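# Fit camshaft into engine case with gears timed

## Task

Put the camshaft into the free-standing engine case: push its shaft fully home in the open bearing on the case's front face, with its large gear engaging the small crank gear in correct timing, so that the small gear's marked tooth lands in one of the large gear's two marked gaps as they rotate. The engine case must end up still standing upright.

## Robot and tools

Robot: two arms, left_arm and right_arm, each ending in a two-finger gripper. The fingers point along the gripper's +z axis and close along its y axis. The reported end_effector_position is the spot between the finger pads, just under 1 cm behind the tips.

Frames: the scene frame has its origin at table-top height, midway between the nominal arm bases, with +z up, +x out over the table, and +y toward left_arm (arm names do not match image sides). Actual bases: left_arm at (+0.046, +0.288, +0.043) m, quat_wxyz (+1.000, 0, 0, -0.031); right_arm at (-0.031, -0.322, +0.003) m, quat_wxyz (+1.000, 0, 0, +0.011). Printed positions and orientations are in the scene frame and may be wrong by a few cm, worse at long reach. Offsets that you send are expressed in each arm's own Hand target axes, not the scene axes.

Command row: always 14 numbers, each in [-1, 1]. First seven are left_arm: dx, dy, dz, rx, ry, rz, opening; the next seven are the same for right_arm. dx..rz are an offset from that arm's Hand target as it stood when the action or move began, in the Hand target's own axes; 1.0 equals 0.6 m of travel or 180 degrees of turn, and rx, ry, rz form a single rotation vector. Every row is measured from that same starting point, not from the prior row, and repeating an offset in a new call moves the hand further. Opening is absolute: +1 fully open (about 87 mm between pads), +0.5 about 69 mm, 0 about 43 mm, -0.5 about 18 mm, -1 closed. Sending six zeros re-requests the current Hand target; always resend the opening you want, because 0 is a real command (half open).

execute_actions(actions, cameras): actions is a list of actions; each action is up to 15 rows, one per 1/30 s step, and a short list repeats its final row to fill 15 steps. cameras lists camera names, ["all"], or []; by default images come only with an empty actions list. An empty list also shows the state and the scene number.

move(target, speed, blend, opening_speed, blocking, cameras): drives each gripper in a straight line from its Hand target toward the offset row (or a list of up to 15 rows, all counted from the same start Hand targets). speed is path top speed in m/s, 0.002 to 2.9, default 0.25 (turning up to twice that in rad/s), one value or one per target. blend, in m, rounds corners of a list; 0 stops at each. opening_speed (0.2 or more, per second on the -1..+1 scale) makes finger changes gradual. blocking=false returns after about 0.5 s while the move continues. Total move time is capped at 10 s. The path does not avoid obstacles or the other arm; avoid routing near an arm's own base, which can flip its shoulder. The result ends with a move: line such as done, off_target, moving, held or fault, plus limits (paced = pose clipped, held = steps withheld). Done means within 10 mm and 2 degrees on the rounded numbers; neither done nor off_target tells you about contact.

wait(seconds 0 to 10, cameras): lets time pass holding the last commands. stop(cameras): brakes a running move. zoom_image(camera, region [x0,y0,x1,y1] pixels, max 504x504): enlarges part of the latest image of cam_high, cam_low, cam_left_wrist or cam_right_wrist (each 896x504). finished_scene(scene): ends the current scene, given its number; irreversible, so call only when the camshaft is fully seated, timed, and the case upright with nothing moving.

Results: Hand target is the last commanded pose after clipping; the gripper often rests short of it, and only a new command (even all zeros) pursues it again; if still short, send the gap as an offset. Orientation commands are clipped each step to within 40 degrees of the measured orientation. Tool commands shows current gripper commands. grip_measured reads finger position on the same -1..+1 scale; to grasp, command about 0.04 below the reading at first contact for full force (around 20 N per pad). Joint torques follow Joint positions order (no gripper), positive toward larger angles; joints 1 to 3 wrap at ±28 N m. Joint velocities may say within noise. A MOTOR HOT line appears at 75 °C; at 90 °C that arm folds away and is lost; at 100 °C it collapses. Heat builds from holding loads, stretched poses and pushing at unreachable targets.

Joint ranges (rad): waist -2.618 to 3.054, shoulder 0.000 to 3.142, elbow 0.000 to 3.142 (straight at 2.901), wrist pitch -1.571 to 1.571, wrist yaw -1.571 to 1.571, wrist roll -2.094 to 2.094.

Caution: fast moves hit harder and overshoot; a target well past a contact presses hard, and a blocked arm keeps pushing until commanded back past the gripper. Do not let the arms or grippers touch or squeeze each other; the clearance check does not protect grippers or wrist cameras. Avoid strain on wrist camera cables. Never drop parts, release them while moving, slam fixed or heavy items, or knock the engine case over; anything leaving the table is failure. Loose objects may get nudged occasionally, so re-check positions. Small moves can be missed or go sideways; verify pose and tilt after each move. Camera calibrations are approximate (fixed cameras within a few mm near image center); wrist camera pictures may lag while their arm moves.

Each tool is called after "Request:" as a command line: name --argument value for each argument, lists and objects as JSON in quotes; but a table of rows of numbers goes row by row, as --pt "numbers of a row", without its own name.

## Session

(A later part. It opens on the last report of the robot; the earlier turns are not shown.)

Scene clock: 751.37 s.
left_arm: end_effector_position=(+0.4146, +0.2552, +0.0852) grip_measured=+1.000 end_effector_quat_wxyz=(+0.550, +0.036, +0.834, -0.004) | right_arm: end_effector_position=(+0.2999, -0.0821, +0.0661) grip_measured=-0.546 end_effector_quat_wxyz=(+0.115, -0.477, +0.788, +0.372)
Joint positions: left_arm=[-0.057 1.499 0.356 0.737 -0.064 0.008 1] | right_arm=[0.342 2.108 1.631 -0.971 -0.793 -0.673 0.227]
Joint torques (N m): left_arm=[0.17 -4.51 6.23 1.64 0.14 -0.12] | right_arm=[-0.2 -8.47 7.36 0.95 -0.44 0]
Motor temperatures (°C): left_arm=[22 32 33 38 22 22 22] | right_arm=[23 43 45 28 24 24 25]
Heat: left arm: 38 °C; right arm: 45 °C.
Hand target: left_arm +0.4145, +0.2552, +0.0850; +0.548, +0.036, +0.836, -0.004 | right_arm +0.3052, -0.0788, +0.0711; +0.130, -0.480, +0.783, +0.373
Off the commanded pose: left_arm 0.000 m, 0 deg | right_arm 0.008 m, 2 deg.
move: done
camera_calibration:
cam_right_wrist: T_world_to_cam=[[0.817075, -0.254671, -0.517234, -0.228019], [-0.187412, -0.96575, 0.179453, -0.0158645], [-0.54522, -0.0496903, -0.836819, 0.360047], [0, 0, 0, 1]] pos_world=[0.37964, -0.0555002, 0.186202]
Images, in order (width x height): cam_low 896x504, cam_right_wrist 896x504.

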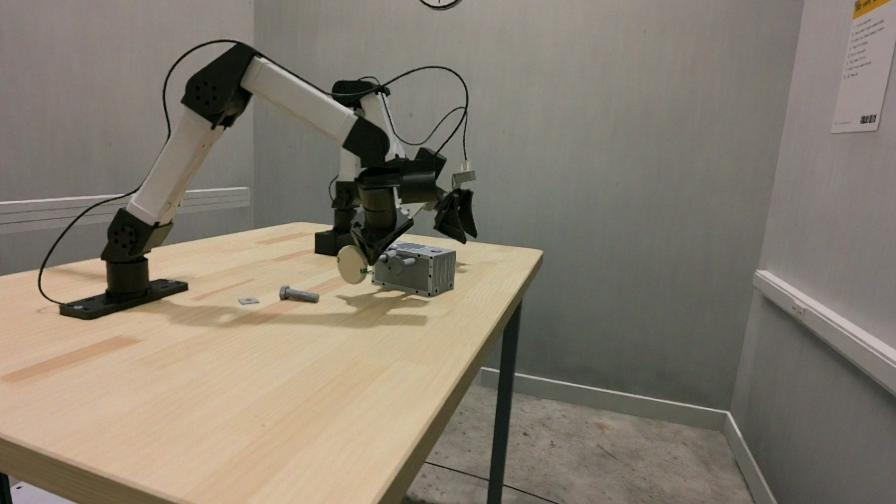

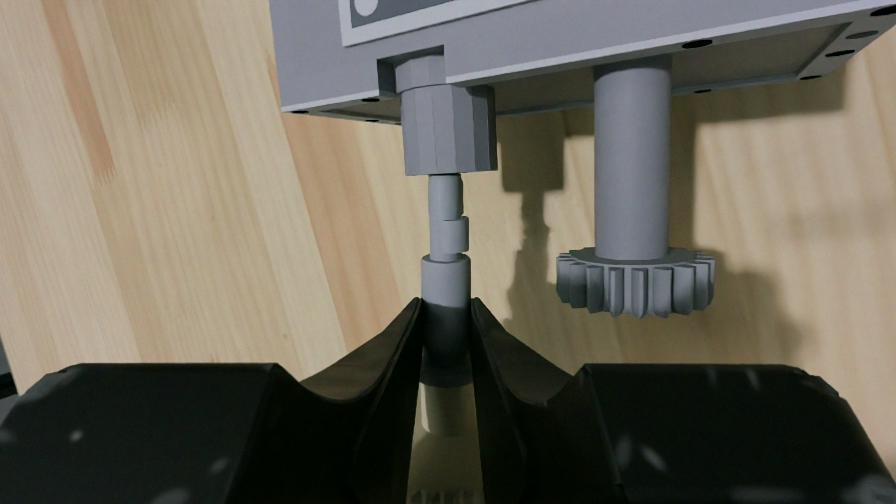

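Request:
move --target '[0,0,0,0,0,0,1,0.014,-0.0035,0.0035,0,0,0,-0.85]' --speed 0.05 --cameras '["cam_right_wrist","cam_low"]'

Request:
zoom_image --camera "cam_low" --region '[365, 240, 425, 280]'

Request:
zoom_image --camera "cam_right_wrist" --region '[370, 80, 520, 320]'

Scene clock: 760.47 s.
left_arm: end_effector_position=(+0.4146, +0.2552, +0.0852) grip_measured=+1.000 end_effector_quat_wxyz=(+0.550, +0.036, +0.834, -0.004) | right_arm: end_effector_position=(+0.2955, -0.0838, +0.0584) grip_measured=-0.546 end_effector_quat_wxyz=(+0.110, -0.476, +0.789, +0.373)
Joint positions: left_arm=[-0.057 1.499 0.356 0.737 -0.064 0.008 1] | right_arm=[0.342 2.108 1.6 -0.952 -0.793 -0.676 0.227]
Joint torques (N m): left_arm=[0.06 -4.57 6.2 1.67 0.13 -0.09] | right_arm=[-0.84 -9.01 6.58 0.98 -0.45 -0.1]
Heat: left arm: 38 °C; right arm: 44 °C.
Hand target: left_arm +0.4145, +0.2552, +0.0850; +0.548, +0.036, +0.836, -0.004 | right_arm +0.3025, -0.0834, +0.0640; +0.130, -0.480, +0.783, +0.373
Off the commanded pose: left_arm 0.000 m, 0 deg | right_arm 0.009 m, 2 deg.
move: done
camera_calibration:
cam_right_wrist: T_world_to_cam=[[0.812187, -0.255452, -0.524496, -0.227099], [-0.183982, -0.965315, 0.185252, -0.018262], [-0.553627, -0.0539619, -0.831015, 0.35286], [0, 0, 0, 1]] pos_world=[0.37644, -0.0566004, 0.177503]
Images, in order (width x height): cam_low 896x504, cam_right_wrist 896x504.

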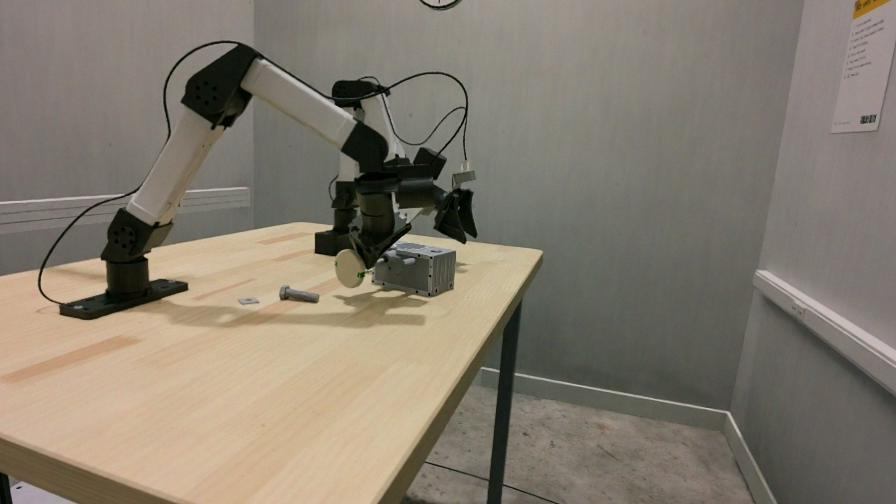

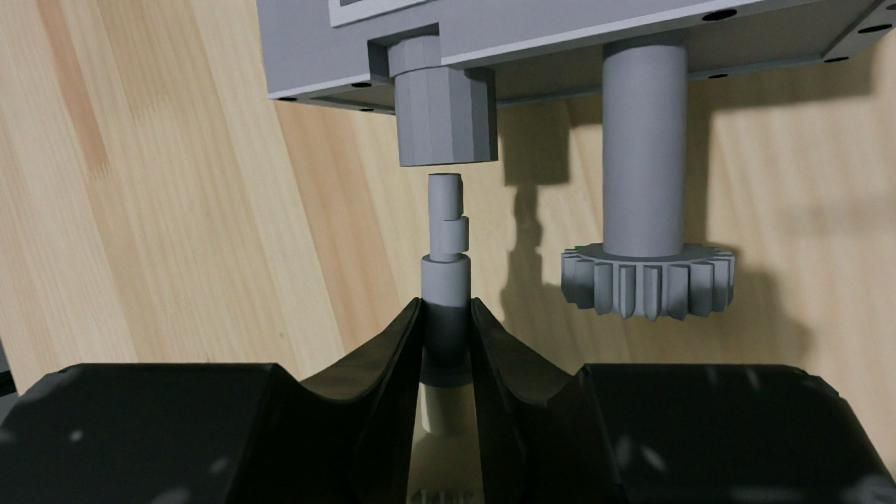

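Scaled by 8.400 from the camera's 896x504 image, which has a finer 1280x720 frame.

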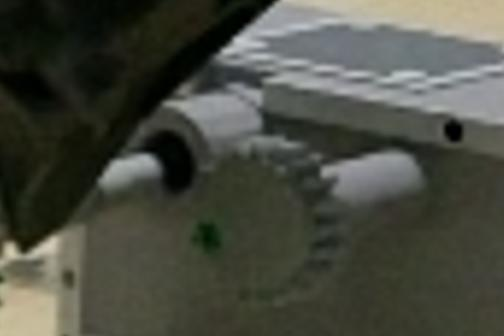

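Scaled by 2.100 from the camera's 896x504 image, which has a finer 1280x720 frame.

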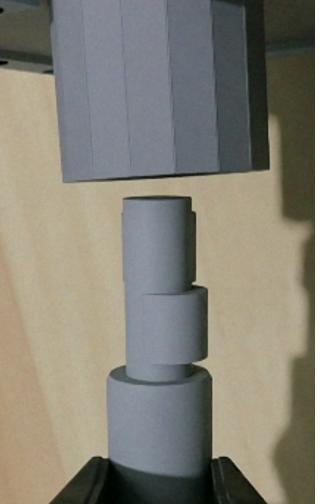

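Request:
move --pt "0 0 0 0 0 0 1 -0.008 0.0067 -0.023 0 0 0 -0.85" --pt "0 0 0 0 0 0 1 -0.0035 -0.002 -0.0043 0 0 0 -0.85" --speed 0.05 --cameras '["cam_right_wrist","cam_low"]'

Request:
zoom_image --camera "cam_low" --region '[365, 240, 425, 280]'

Request:
zoom_image --camera "cam_right_wrist" --region '[370, 80, 520, 320]'

Scene clock: 804.57 s.
left_arm: end_effector_position=(+0.4146, +0.2552, +0.0852) grip_measured=+1.000 end_effector_quat_wxyz=(+0.550, +0.036, +0.834, -0.004) | right_arm: end_effector_position=(+0.2964, -0.0903, +0.0582) grip_measured=-0.546 end_effector_quat_wxyz=(+0.109, -0.474, +0.790, +0.373)
Joint positions: left_arm=[-0.057 1.499 0.356 0.737 -0.064 0.008 1] | right_arm=[0.327 2.108 1.6 -0.969 -0.793 -0.694 0.227]
Joint torques (N m): left_arm=[0.18 -4.53 6.31 1.63 0.17 -0.12] | right_arm=[0.08 -8.54 8.36 0.9 -0.46 0.04]
Motor temperatures (°C): left_arm=[22 32 33 38 22 22 22] | right_arm=[23 44 40 29 24 24 25]
Heat: left arm: 38 °C; right arm: 44 °C.
Hand target: left_arm +0.4145, +0.2552, +0.0850; +0.548, +0.036, +0.836, -0.004 | right_arm +0.3050, -0.0841, +0.0664; +0.130, -0.480, +0.783, +0.373
Off the commanded pose: left_arm 0.000 m, 0 deg | right_arm 0.013 m, 3 deg.
move: off_target (right_arm)
camera_calibration:
cam_right_wrist: T_world_to_cam=[[0.809972, -0.258917, -0.526219, -0.229099], [-0.186016, -0.964359, 0.188176, -0.023703], [-0.556186, -0.0545318, -0.829267, 0.353446], [0, 0, 0, 1]] pos_world=[0.377736, -0.0629018, 0.177005]
Images, in order (width x height): cam_low 896x504, cam_right_wrist 896x504.

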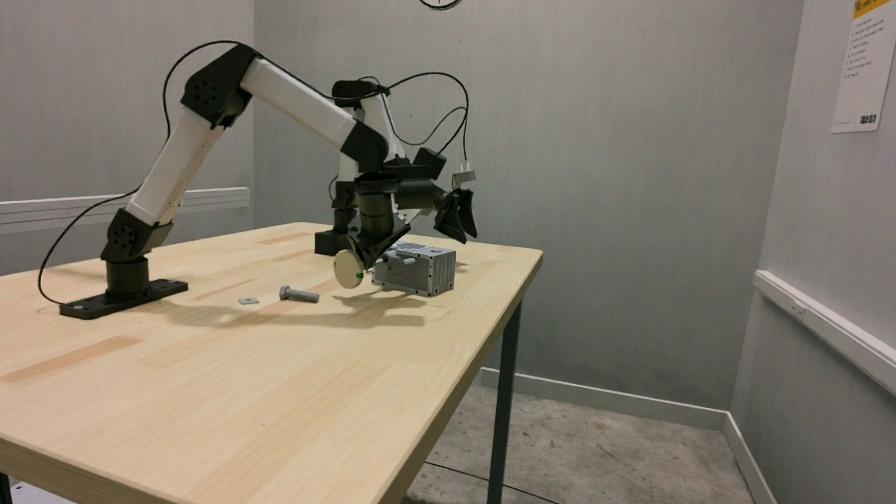

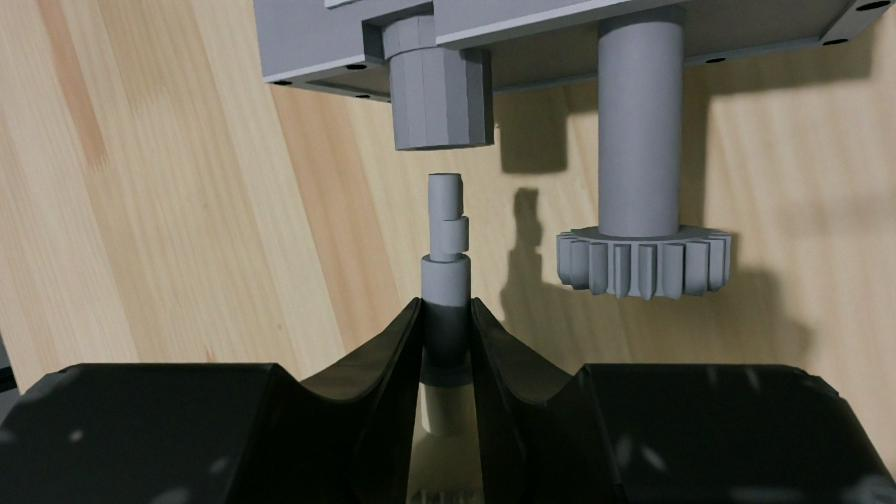

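Scaled by 8.400 from the camera's 896x504 image, which has a finer 1280x720 frame.

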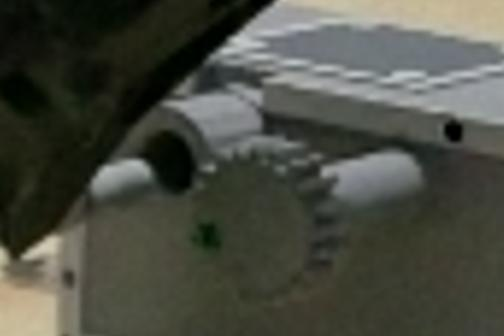

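Scaled by 2.100 from the camera's 896x504 image, which has a finer 1280x720 frame.

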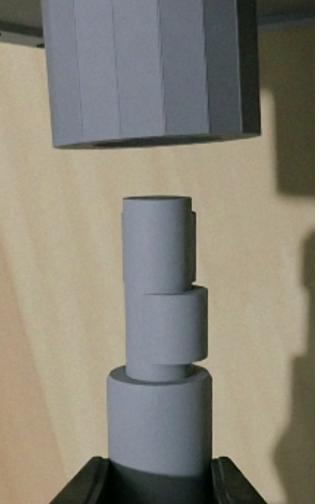

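Request:
move --target '[0,0,0,0,0,0,1,-0.0123,0,-0.0043,0,0,0,-0.85]' --speed 0.05 --cameras '["cam_right_wrist","cam_low"]'

Request:
zoom_image --camera "cam_low" --region '[365, 240, 425, 280]'

Request:
zoom_image --camera "cam_right_wrist" --region '[370, 80, 520, 320]'

Scene clock: 816.13 s.
left_arm: end_effector_position=(+0.4146, +0.2552, +0.0852) grip_measured=+1.000 end_effector_quat_wxyz=(+0.550, +0.036, +0.834, -0.004) | right_arm: end_effector_position=(+0.3028, -0.0879, +0.0622) grip_measured=-0.546 end_effector_quat_wxyz=(+0.118, -0.477, +0.788, +0.371)
Joint positions: left_arm=[-0.057 1.499 0.356 0.737 -0.064 0.008 1] | right_arm=[0.327 2.113 1.624 -0.968 -0.793 -0.694 0.227]
Joint torques (N m): left_arm=[0.13 -4.68 6.17 1.66 0.15 -0.07] | right_arm=[0.35 -8.03 10.09 0.67 -0.46 0.1]
Heat: left arm: 38 °C; right arm: 44 °C.
Hand target: left_arm +0.4145, +0.2552, +0.0850; +0.548, +0.036, +0.836, -0.004 | right_arm +0.3090, -0.0811, +0.0724; +0.130, -0.480, +0.783, +0.373
Off the commanded pose: left_arm 0.000 m, 0 deg | right_arm 0.014 m, 2 deg.
move: off_target (right_arm)
camera_calibration:
cam_right_wrist: T_world_to_cam=[[0.820005, -0.255304, -0.512262, -0.235061], [-0.189583, -0.965635, 0.177783, -0.0194184], [-0.540047, -0.0486666, -0.840227, 0.356765], [0, 0, 0, 1]] pos_world=[0.38174, -0.0614004, 0.182803]
Images, in order (width x height): cam_low 896x504, cam_right_wrist 896x504.

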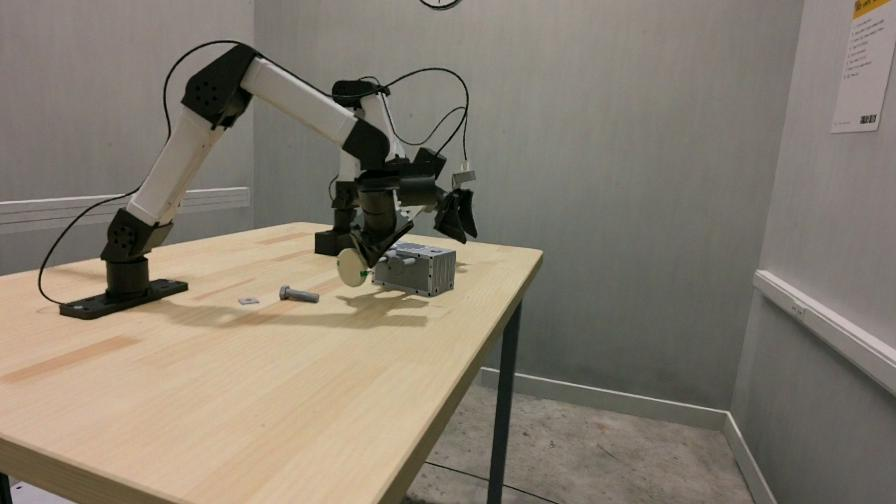

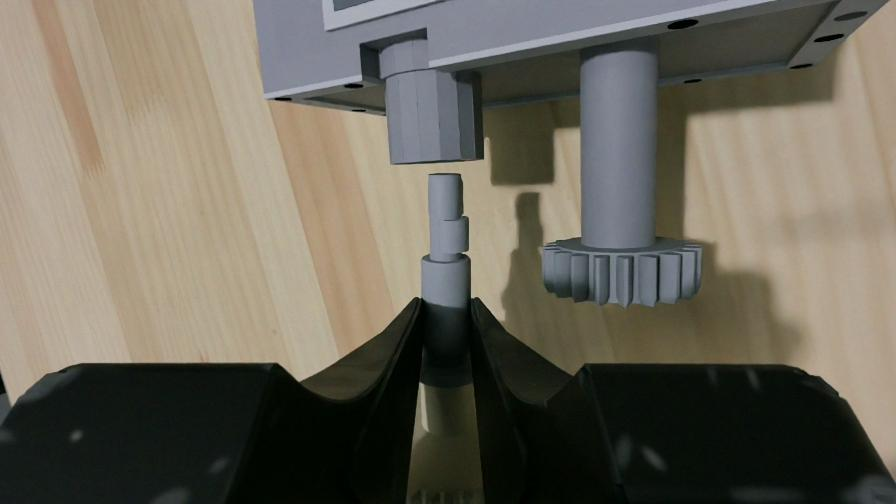

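Scaled by 8.400 from the camera's 896x504 image, which has a finer 1280x720 frame.

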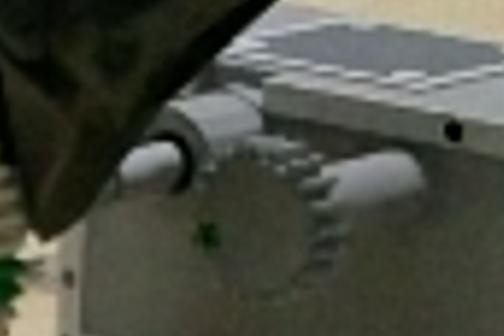

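Scaled by 2.100 from the camera's 896x504 image, which has a finer 1280x720 frame.

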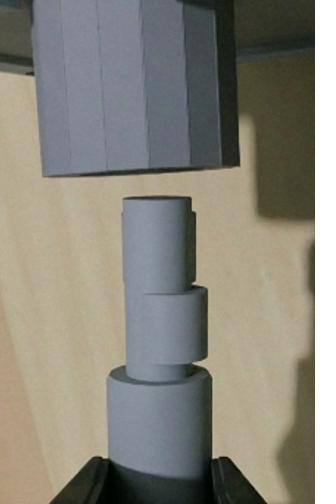

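Request:
move --target '[0,0,0,0,0,0,1,-0.0143,0.0038,0.0142,0,0,0,-0.85]' --speed 0.03 --cameras '["cam_right_wrist","cam_low"]'

Request:
zoom_image --camera "cam_low" --region '[365, 240, 425, 280]'

Request:
zoom_image --camera "cam_right_wrist" --region '[370, 80, 520, 320]'

Scene clock: 840.17 s.
left_arm: end_effector_position=(+0.4146, +0.2552, +0.0852) grip_measured=+1.000 end_effector_quat_wxyz=(+0.550, +0.036, +0.834, -0.004) | right_arm: end_effector_position=(+0.2996, -0.0770, +0.0626) grip_measured=-0.546 end_effector_quat_wxyz=(+0.109, -0.475, +0.789, +0.373)
Joint positions: left_arm=[-0.057 1.499 0.356 0.737 -0.064 0.008 1] | right_arm=[0.355 2.125 1.644 -0.968 -0.791 -0.657 0.227]
Joint torques (N m): left_arm=[0.05 -4.66 6.19 1.66 0.12 -0.07] | right_arm=[0.28 -8.1 10.15 0.91 -0.44 0.1]
Heat: left arm: 39 °C; right arm: 44 °C.
Hand target: left_arm +0.4145, +0.2552, +0.0850; +0.548, +0.036, +0.836, -0.004 | right_arm +0.3100, -0.0688, +0.0724; +0.130, -0.480, +0.783, +0.373
Off the commanded pose: left_arm 0.000 m, 0 deg | right_arm 0.017 m, 3 deg.
move: off_target (right_arm)
camera_calibration:
cam_right_wrist: T_world_to_cam=[[0.811193, -0.256865, -0.525344, -0.226241], [-0.184484, -0.964897, 0.186919, -0.0115465], [-0.554916, -0.0547102, -0.830105, 0.359232], [0, 0, 0, 1]] pos_world=[0.380739, -0.049601, 0.181504]
Images, in order (width x height): cam_low 896x504, cam_right_wrist 896x504.

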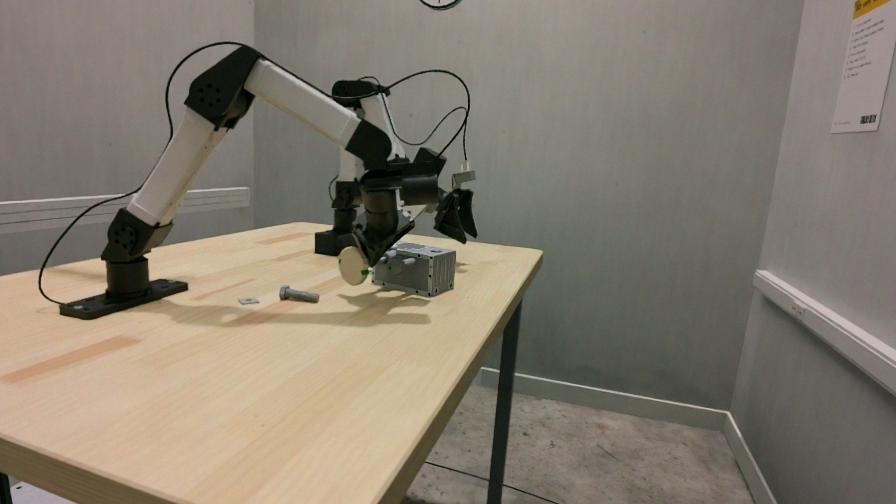

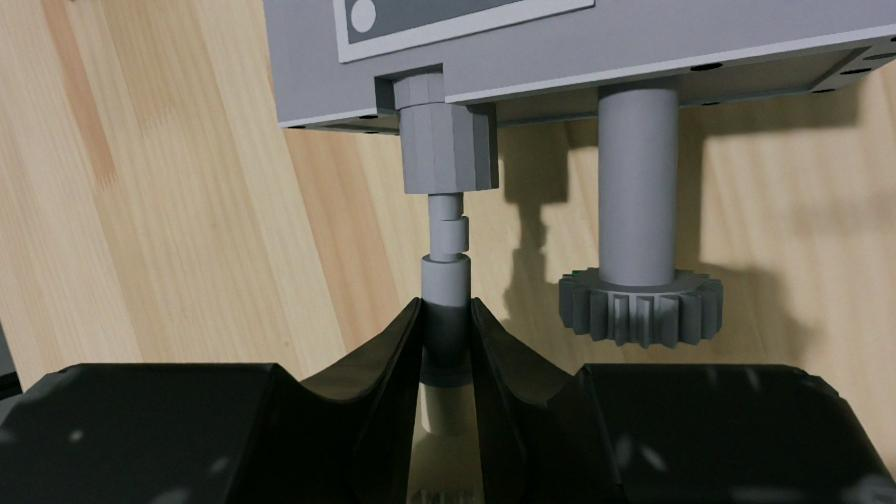

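Scaled by 8.400 from the camera's 896x504 image, which has a finer 1280x720 frame.

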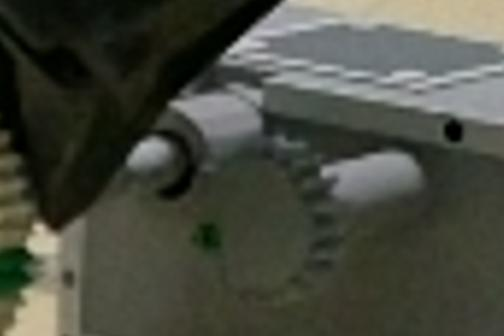

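Scaled by 2.100 from the camera's 896x504 image, which has a finer 1280x720 frame.

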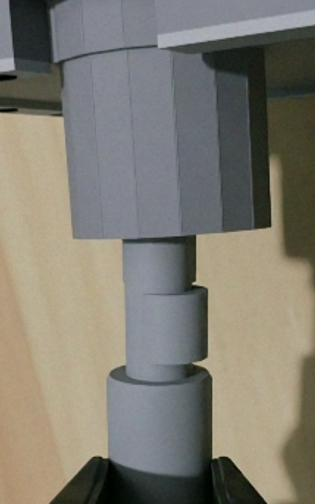

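Request:
move --target '[0,0,0,0,0,0,1,-0.0062,-0.0042,0.0082,0,0,0,-0.85]' --speed 0.03 --cameras '["cam_right_wrist","cam_low"]'

Request:
zoom_image --camera "cam_low" --region '[365, 240, 425, 280]'

Request:
zoom_image --camera "cam_right_wrist" --region '[370, 80, 520, 320]'

Scene clock: 852.90 s.
left_arm: end_effector_position=(+0.4146, +0.2552, +0.0852) grip_measured=+1.000 end_effector_quat_wxyz=(+0.550, +0.036, +0.834, -0.004) | right_arm: end_effector_position=(+0.3022, -0.0725, +0.0608) grip_measured=-0.546 end_effector_quat_wxyz=(+0.108, -0.474, +0.790, +0.374)
Joint positions: left_arm=[-0.057 1.499 0.356 0.737 -0.064 0.008 1] | right_arm=[0.362 2.144 1.665 -0.966 -0.791 -0.645 0.227]
Joint torques (N m): left_arm=[0.12 -4.46 6.01 1.66 0.14 -0.11] | right_arm=[0.38 -8.14 10.13 0.98 -0.42 0.1]
Heat: left arm: 39 °C; right arm: 44 °C.
Hand target: left_arm +0.4145, +0.2552, +0.0850; +0.548, +0.036, +0.836, -0.004 | right_arm +0.3133, -0.0636, +0.0700; +0.130, -0.480, +0.783, +0.373
Off the commanded pose: left_arm 0.000 m, 0 deg | right_arm 0.017 m, 3 deg.
move: off_target (right_arm)
camera_calibration:
cam_right_wrist: T_world_to_cam=[[0.808606, -0.258189, -0.528672, -0.227197], [-0.184909, -0.964558, 0.188246, -0.00639672], [-0.558538, -0.0544605, -0.827689, 0.360416], [0, 0, 0, 1]] pos_world=[0.383836, -0.0452015, 0.179403]
Images, in order (width x height): cam_low 896x504, cam_right_wrist 896x504.

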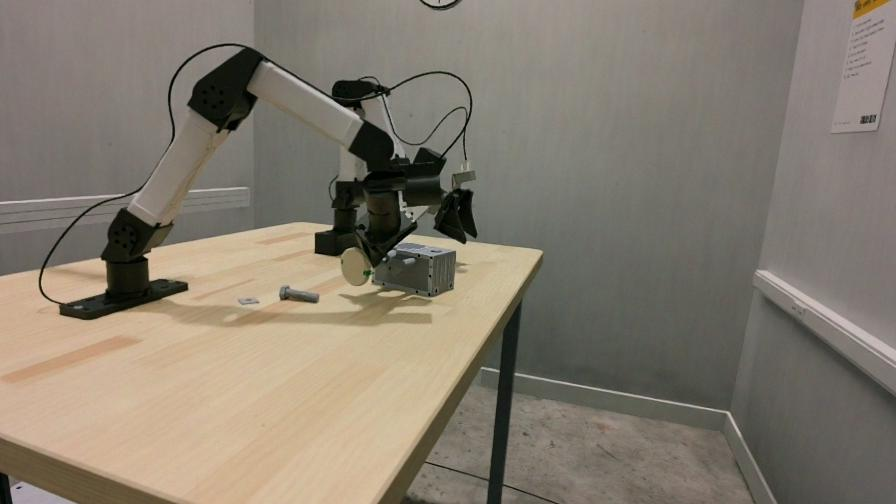

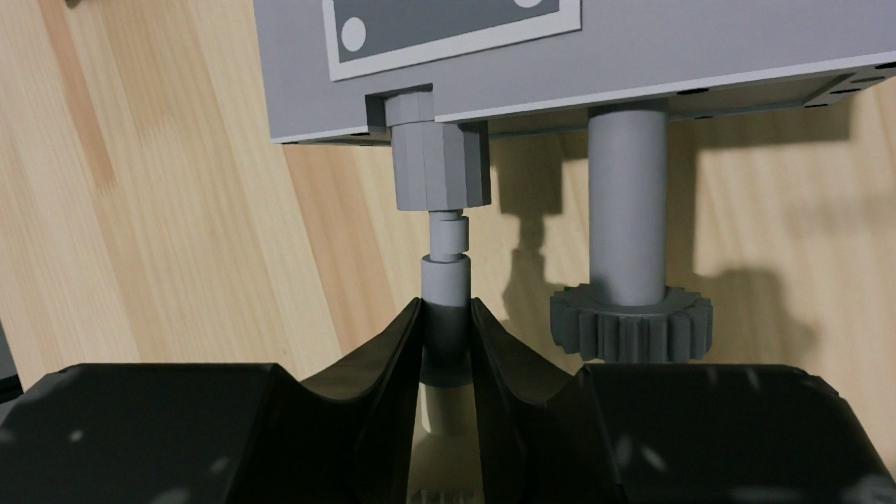

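Scaled by 8.400 from the camera's 896x504 image, which has a finer 1280x720 frame.

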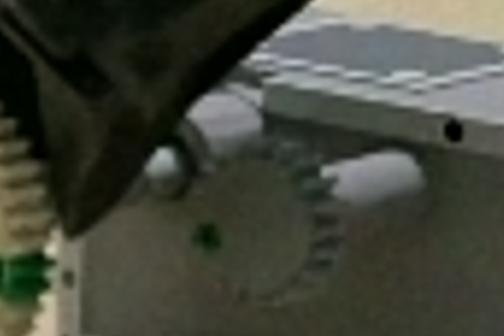

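Scaled by 2.100 from the camera's 896x504 image, which has a finer 1280x720 frame.

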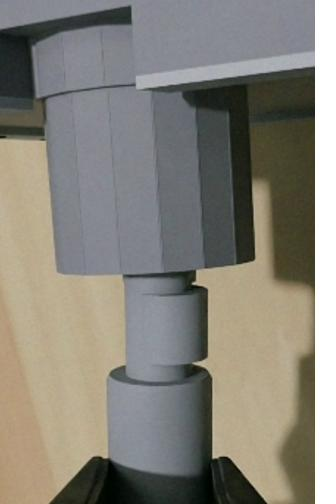

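Request:
move --target '[0,0,0,0,0,0,1,-0.013,0,0.0105,-0.0064,0,-0.0054,-0.85]' --speed 0.03 --cameras '["cam_right_wrist","cam_low"]'

Request:
zoom_image --camera "cam_low" --region '[365, 240, 425, 280]'

Request:
zoom_image --camera "cam_right_wrist" --region '[370, 80, 520, 320]'

Scene clock: 875.60 s.
left_arm: end_effector_position=(+0.4146, +0.2552, +0.0852) grip_measured=+1.000 end_effector_quat_wxyz=(+0.550, +0.036, +0.834, -0.004) | right_arm: end_effector_position=(+0.3085, -0.0622, +0.0600) grip_measured=-0.546 end_effector_quat_wxyz=(+0.111, -0.483, +0.784, +0.374)
Joint positions: left_arm=[-0.057 1.499 0.356 0.737 -0.064 0.008 1] | right_arm=[0.379 2.179 1.718 -0.97 -0.792 -0.645 0.227]
Joint torques (N m): left_arm=[0.21 -4.56 6.3 1.63 0.11 -0.09] | right_arm=[0.16 -8.29 10.07 0.85 -0.55 0]
Motor temperatures (°C): left_arm=[22 32 33 39 22 22 22] | right_arm=[23 42 47 28 24 24 26]
Heat: left arm: 39 °C; right arm: 47 °C.
Hand target: left_arm +0.4145, +0.2552, +0.0850; +0.548, +0.036, +0.836, -0.004 | right_arm +0.3163, -0.0539, +0.0699; +0.129, -0.488, +0.775, +0.380
Off the commanded pose: left_arm 0.000 m, 0 deg | right_arm 0.015 m, 3 deg.
move: off_target (right_arm)
camera_calibration:
cam_right_wrist: T_world_to_cam=[[0.819076, -0.24133, -0.520456, -0.232769], [-0.170644, -0.968641, 0.180595, 0.00067793], [-0.547718, -0.0591081, -0.834572, 0.360747], [0, 0, 0, 1]] pos_world=[0.388359, -0.0341945, 0.179801]
Images, in order (width x height): cam_low 896x504, cam_right_wrist 896x504.

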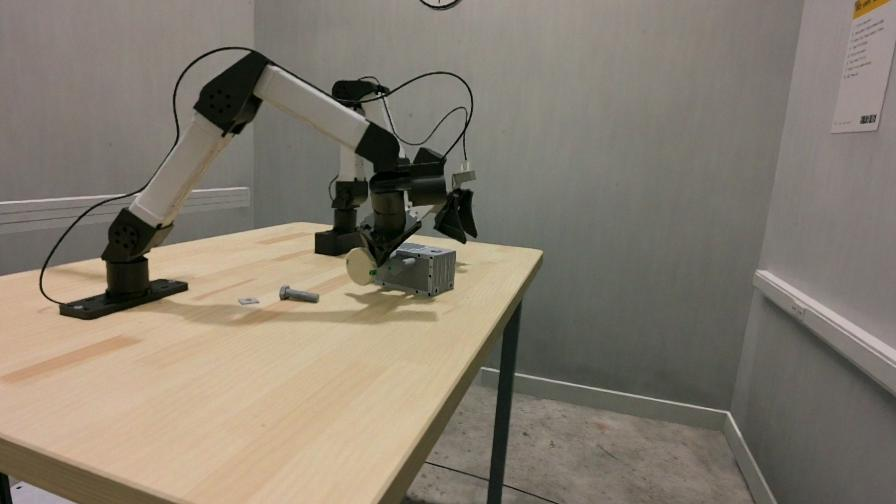

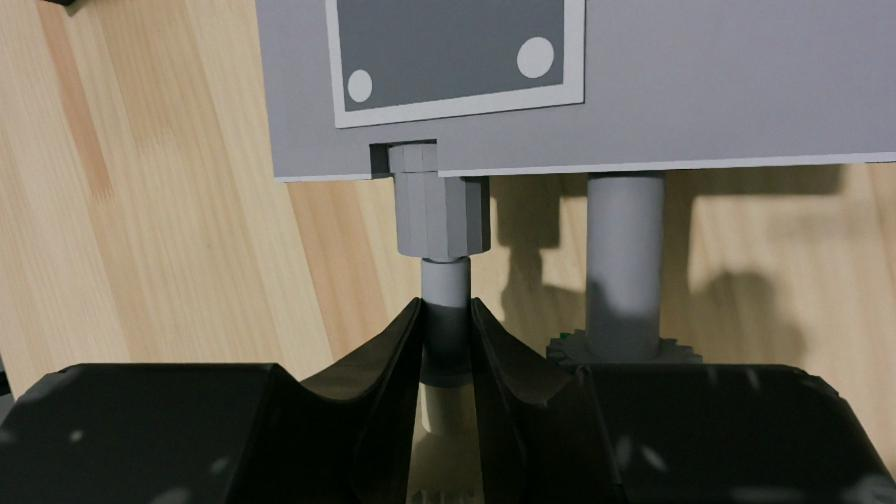

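Scaled by 8.400 from the camera's 896x504 image, which has a finer 1280x720 frame.

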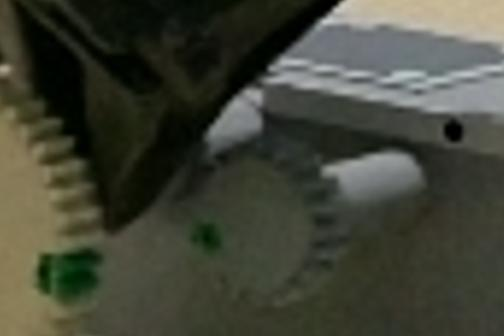

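Scaled by 2.100 from the camera's 896x504 image, which has a finer 1280x720 frame.

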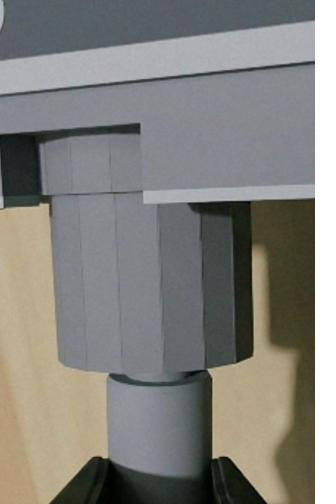

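Request:
move --target '[0,0,0,0,0,0,1,-0.0077,0.0013,0.0063,0,0,0,-0.85]' --speed 0.03 --cameras '["cam_right_wrist","cam_low"]'

Request:
zoom_image --camera "cam_low" --region '[325, 220, 425, 300]'

Request:
zoom_image --camera "cam_right_wrist" --region '[370, 80, 520, 320]'

Scene clock: 892.90 s.
left_arm: end_effector_position=(+0.4146, +0.2552, +0.0852) grip_measured=+1.000 end_effector_quat_wxyz=(+0.550, +0.036, +0.834, -0.004) | right_arm: end_effector_position=(+0.3085, -0.0575, +0.0604) grip_measured=-0.546 end_effector_quat_wxyz=(+0.110, -0.484, +0.783, +0.375)
Joint positions: left_arm=[-0.057 1.499 0.356 0.737 -0.064 0.008 1] | right_arm=[0.389 2.187 1.731 -0.97 -0.792 -0.636 0.227]
Joint torques (N m): left_arm=[0.16 -4.59 6.19 1.63 0.16 -0.11] | right_arm=[0.28 -8.24 10.35 0.92 -0.53 0.08]
Heat: left arm: 39 °C; right arm: 45 °C.
Hand target: left_arm +0.4145, +0.2552, +0.0850; +0.548, +0.036, +0.836, -0.004 | right_arm +0.3173, -0.0481, +0.0704; +0.129, -0.488, +0.775, +0.380
Off the commanded pose: left_arm 0.000 m, 0 deg | right_arm 0.016 m, 3 deg.
move: off_target (right_arm)
camera_calibration:
cam_right_wrist: T_world_to_cam=[[0.819386, -0.237973, -0.521512, -0.231237], [-0.166736, -0.969365, 0.180362, 0.00387676], [-0.548457, -0.0608314, -0.833963, 0.361277], [0, 0, 0, 1]] pos_world=[0.388263, -0.029293, 0.18]
Images, in order (width x height): cam_low 896x504, cam_right_wrist 896x504.

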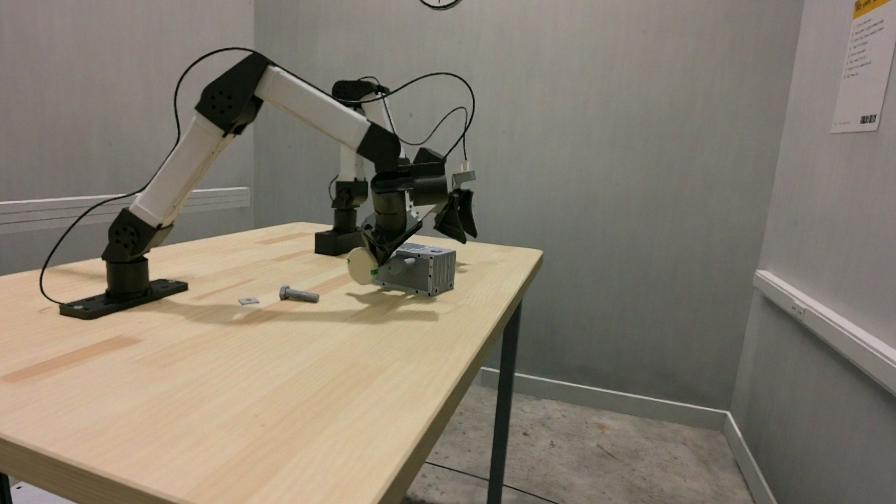

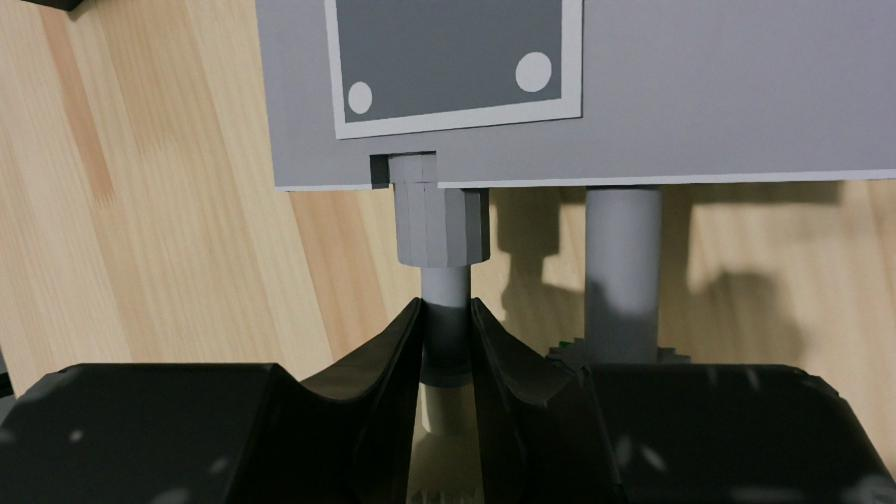

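Scaled by 5.040 from the camera's 896x504 image, which has a finer 1280x720 frame.

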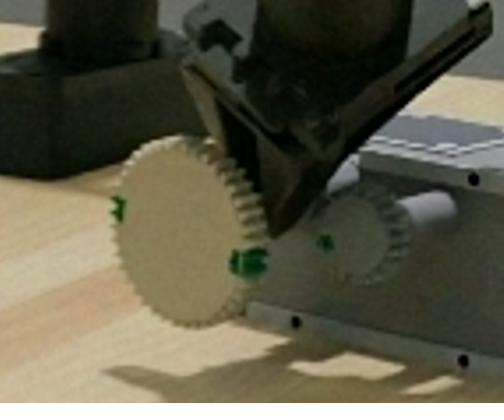

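Scaled by 2.100 from the camera's 896x504 image, which has a finer 1280x720 frame.

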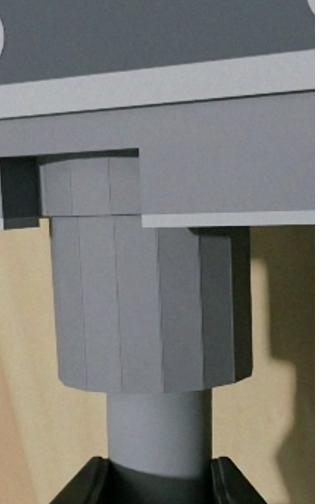

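Request:
move --target '[0,0,0,0,0,0,1,-0.0085,0.0005,0.0078,0,0,0,-0.85]' --speed 0.03 --cameras '["cam_right_wrist","cam_low","cam_high"]'

Request:
zoom_image --camera "cam_low" --region '[325, 220, 425, 300]'

Request:
zoom_image --camera "cam_right_wrist" --region '[370, 130, 520, 370]'

Scene clock: 926.07 s.
left_arm: end_effector_position=(+0.4146, +0.2552, +0.0852) grip_measured=+1.000 end_effector_quat_wxyz=(+0.550, +0.036, +0.834, -0.004) | right_arm: end_effector_position=(+0.3082, -0.0562, +0.0611) grip_measured=-0.546 end_effector_quat_wxyz=(+0.103, -0.477, +0.787, +0.376)
Joint positions: left_arm=[-0.057 1.499 0.356 0.737 -0.064 0.008 1] | right_arm=[0.391 2.196 1.748 -0.986 -0.792 -0.62 0.227]
Joint torques (N m): left_arm=[0.2 -4.52 6.2 1.65 0.1 -0.08] | right_arm=[1.13 -8.13 10.48 1.15 -0.51 0.11]
Heat: left arm: 39 °C; right arm: 47 °C.
Hand target: left_arm +0.4145, +0.2552, +0.0850; +0.548, +0.036, +0.836, -0.004 | right_arm +0.3187, -0.0413, +0.0703; +0.129, -0.488, +0.775, +0.380
Off the commanded pose: left_arm 0.000 m, 0 deg | right_arm 0.020 m, 4 deg.
move: off_target (right_arm)
camera_calibration:
cam_right_wrist: T_world_to_cam=[[0.808056, -0.248083, -0.534322, -0.226594], [-0.171764, -0.966813, 0.189127, 0.00618518], [-0.563509, -0.0610473, -0.823851, 0.365897], [0, 0, 0, 1]] pos_world=[0.39035, -0.0278972, 0.179201]
Images, in order (width x height): cam_high 896x504, cam_low 896x504, cam_right_wrist 896x504.

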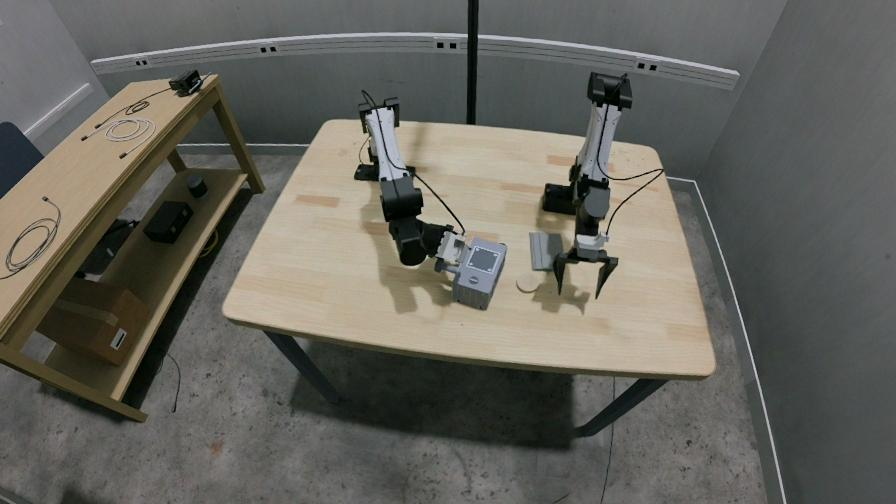

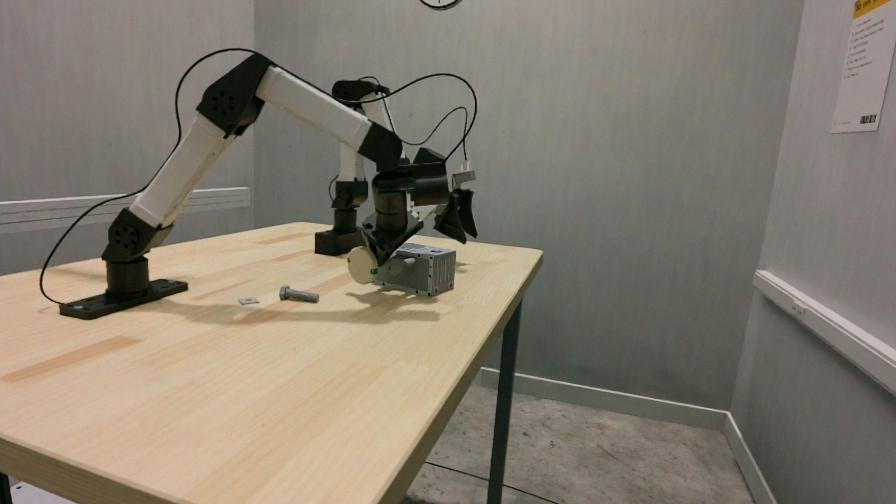

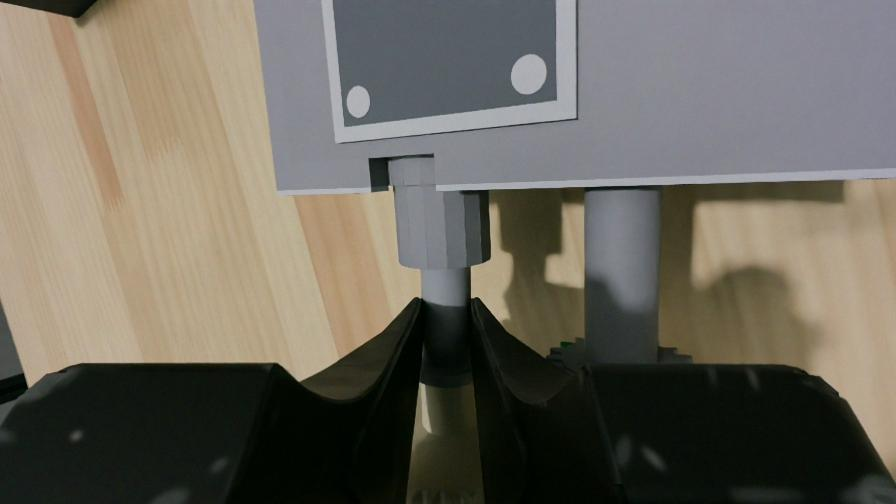

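Scaled by 5.040 from the camera's 896x504 image, which has a finer 1280x720 frame.

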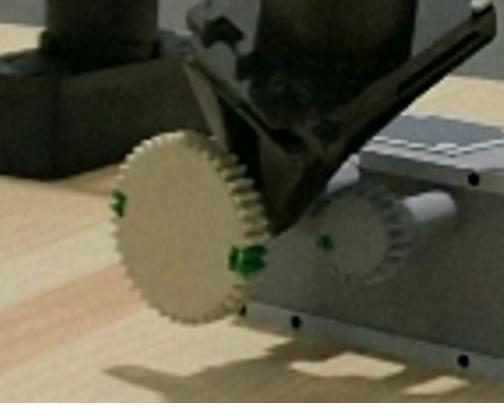

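Scaled by 2.100 from the camera's 896x504 image, which has a finer 1280x720 frame.

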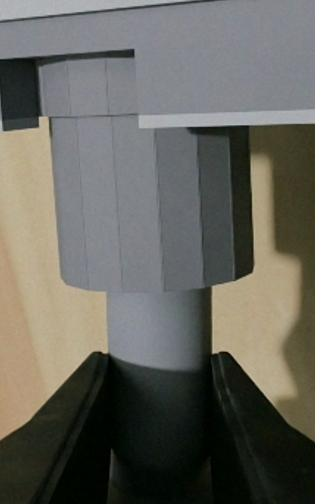

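Request:
move --target '[0,0,0,0,0,0,1,0.0038,-0.0031,0.0045,0,0,0,-0.85]' --speed 0.02

Request:
move --target '[0,0,0,0,0,0,1,0.0038,-0.0031,0.0045,0,0,0,-0.85]' --speed 0.02 --cameras '["cam_right_wrist"]'

Request:
zoom_image --camera "cam_right_wrist" --region '[370, 130, 520, 370]'

Scene clock: 958.93 s.
left_arm: end_effector_position=(+0.4146, +0.2552, +0.0852) grip_measured=+1.000 end_effector_quat_wxyz=(+0.550, +0.036, +0.834, -0.004) | right_arm: end_effector_position=(+0.3082, -0.0562, +0.0609) grip_measured=-0.546 end_effector_quat_wxyz=(+0.102, -0.477, +0.788, +0.376)
Joint positions: left_arm=[-0.057 1.499 0.356 0.737 -0.064 0.008 1] | right_arm=[0.391 2.197 1.748 -0.986 -0.792 -0.62 0.227]
Joint torques (N m): left_arm=[0.12 -4.56 6.24 1.65 0.14 -0.11] | right_arm=[1.13 -7.9 9.52 1.29 -0.51 0.1]
Heat: left arm: 39 °C; right arm: 50 °C.
Hand target: left_arm +0.4145, +0.2552, +0.0850; +0.548, +0.036, +0.836, -0.004 | right_arm +0.3187, -0.0413, +0.0662; +0.129, -0.488, +0.775, +0.380
Off the commanded pose: left_arm 0.000 m, 0 deg | right_arm 0.019 m, 4 deg.
move: off_target (right_arm)

Scene clock: 959.63 s.
left_arm: end_effector_position=(+0.4146, +0.2552, +0.0852) grip_measured=+1.000 end_effector_quat_wxyz=(+0.550, +0.036, +0.834, -0.004) | right_arm: end_effector_position=(+0.3082, -0.0562, +0.0607) grip_measured=-0.546 end_effector_quat_wxyz=(+0.102, -0.477, +0.788, +0.376)
Joint positions: left_arm=[-0.057 1.499 0.356 0.737 -0.064 0.008 1] | right_arm=[0.391 2.198 1.748 -0.986 -0.792 -0.62 0.227]
Joint torques (N m): left_arm=[0.16 -4.46 6.23 1.64 0.14 -0.08] | right_arm=[1.13 -7.62 8.59 1.44 -0.51 0.1]
Heat: left arm: 39 °C; right arm: 50 °C.
Hand target: left_arm +0.4145, +0.2552, +0.0850; +0.548, +0.036, +0.836, -0.004 | right_arm +0.3187, -0.0413, +0.0623; +0.129, -0.488, +0.775, +0.380
Off the commanded pose: left_arm 0.000 m, 0 deg | right_arm 0.018 m, 4 deg.
move: off_target (right_arm)
camera_calibration:
cam_right_wrist: T_world_to_cam=[[0.807312, -0.248558, -0.535225, -0.226557], [-0.171764, -0.966673, 0.189841, 0.00619169], [-0.564575, -0.0613283, -0.8231, 0.365733], [0, 0, 0, 1]] pos_world=[0.390449, -0.0278974, 0.178601]
Images, in order (width x height): cam_right_wrist 896x504.

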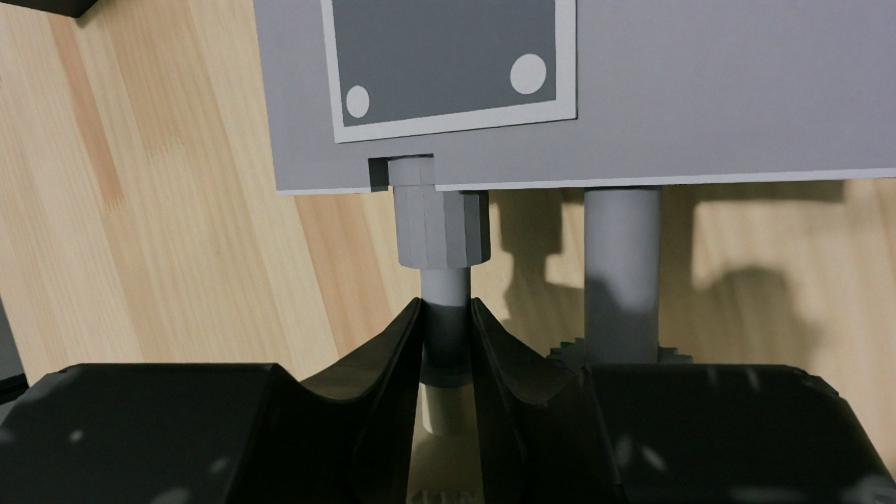

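Scaled by 2.100 from the camera's 896x504 image, which has a finer 1280x720 frame.

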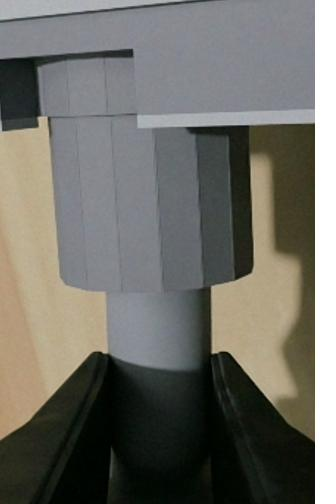

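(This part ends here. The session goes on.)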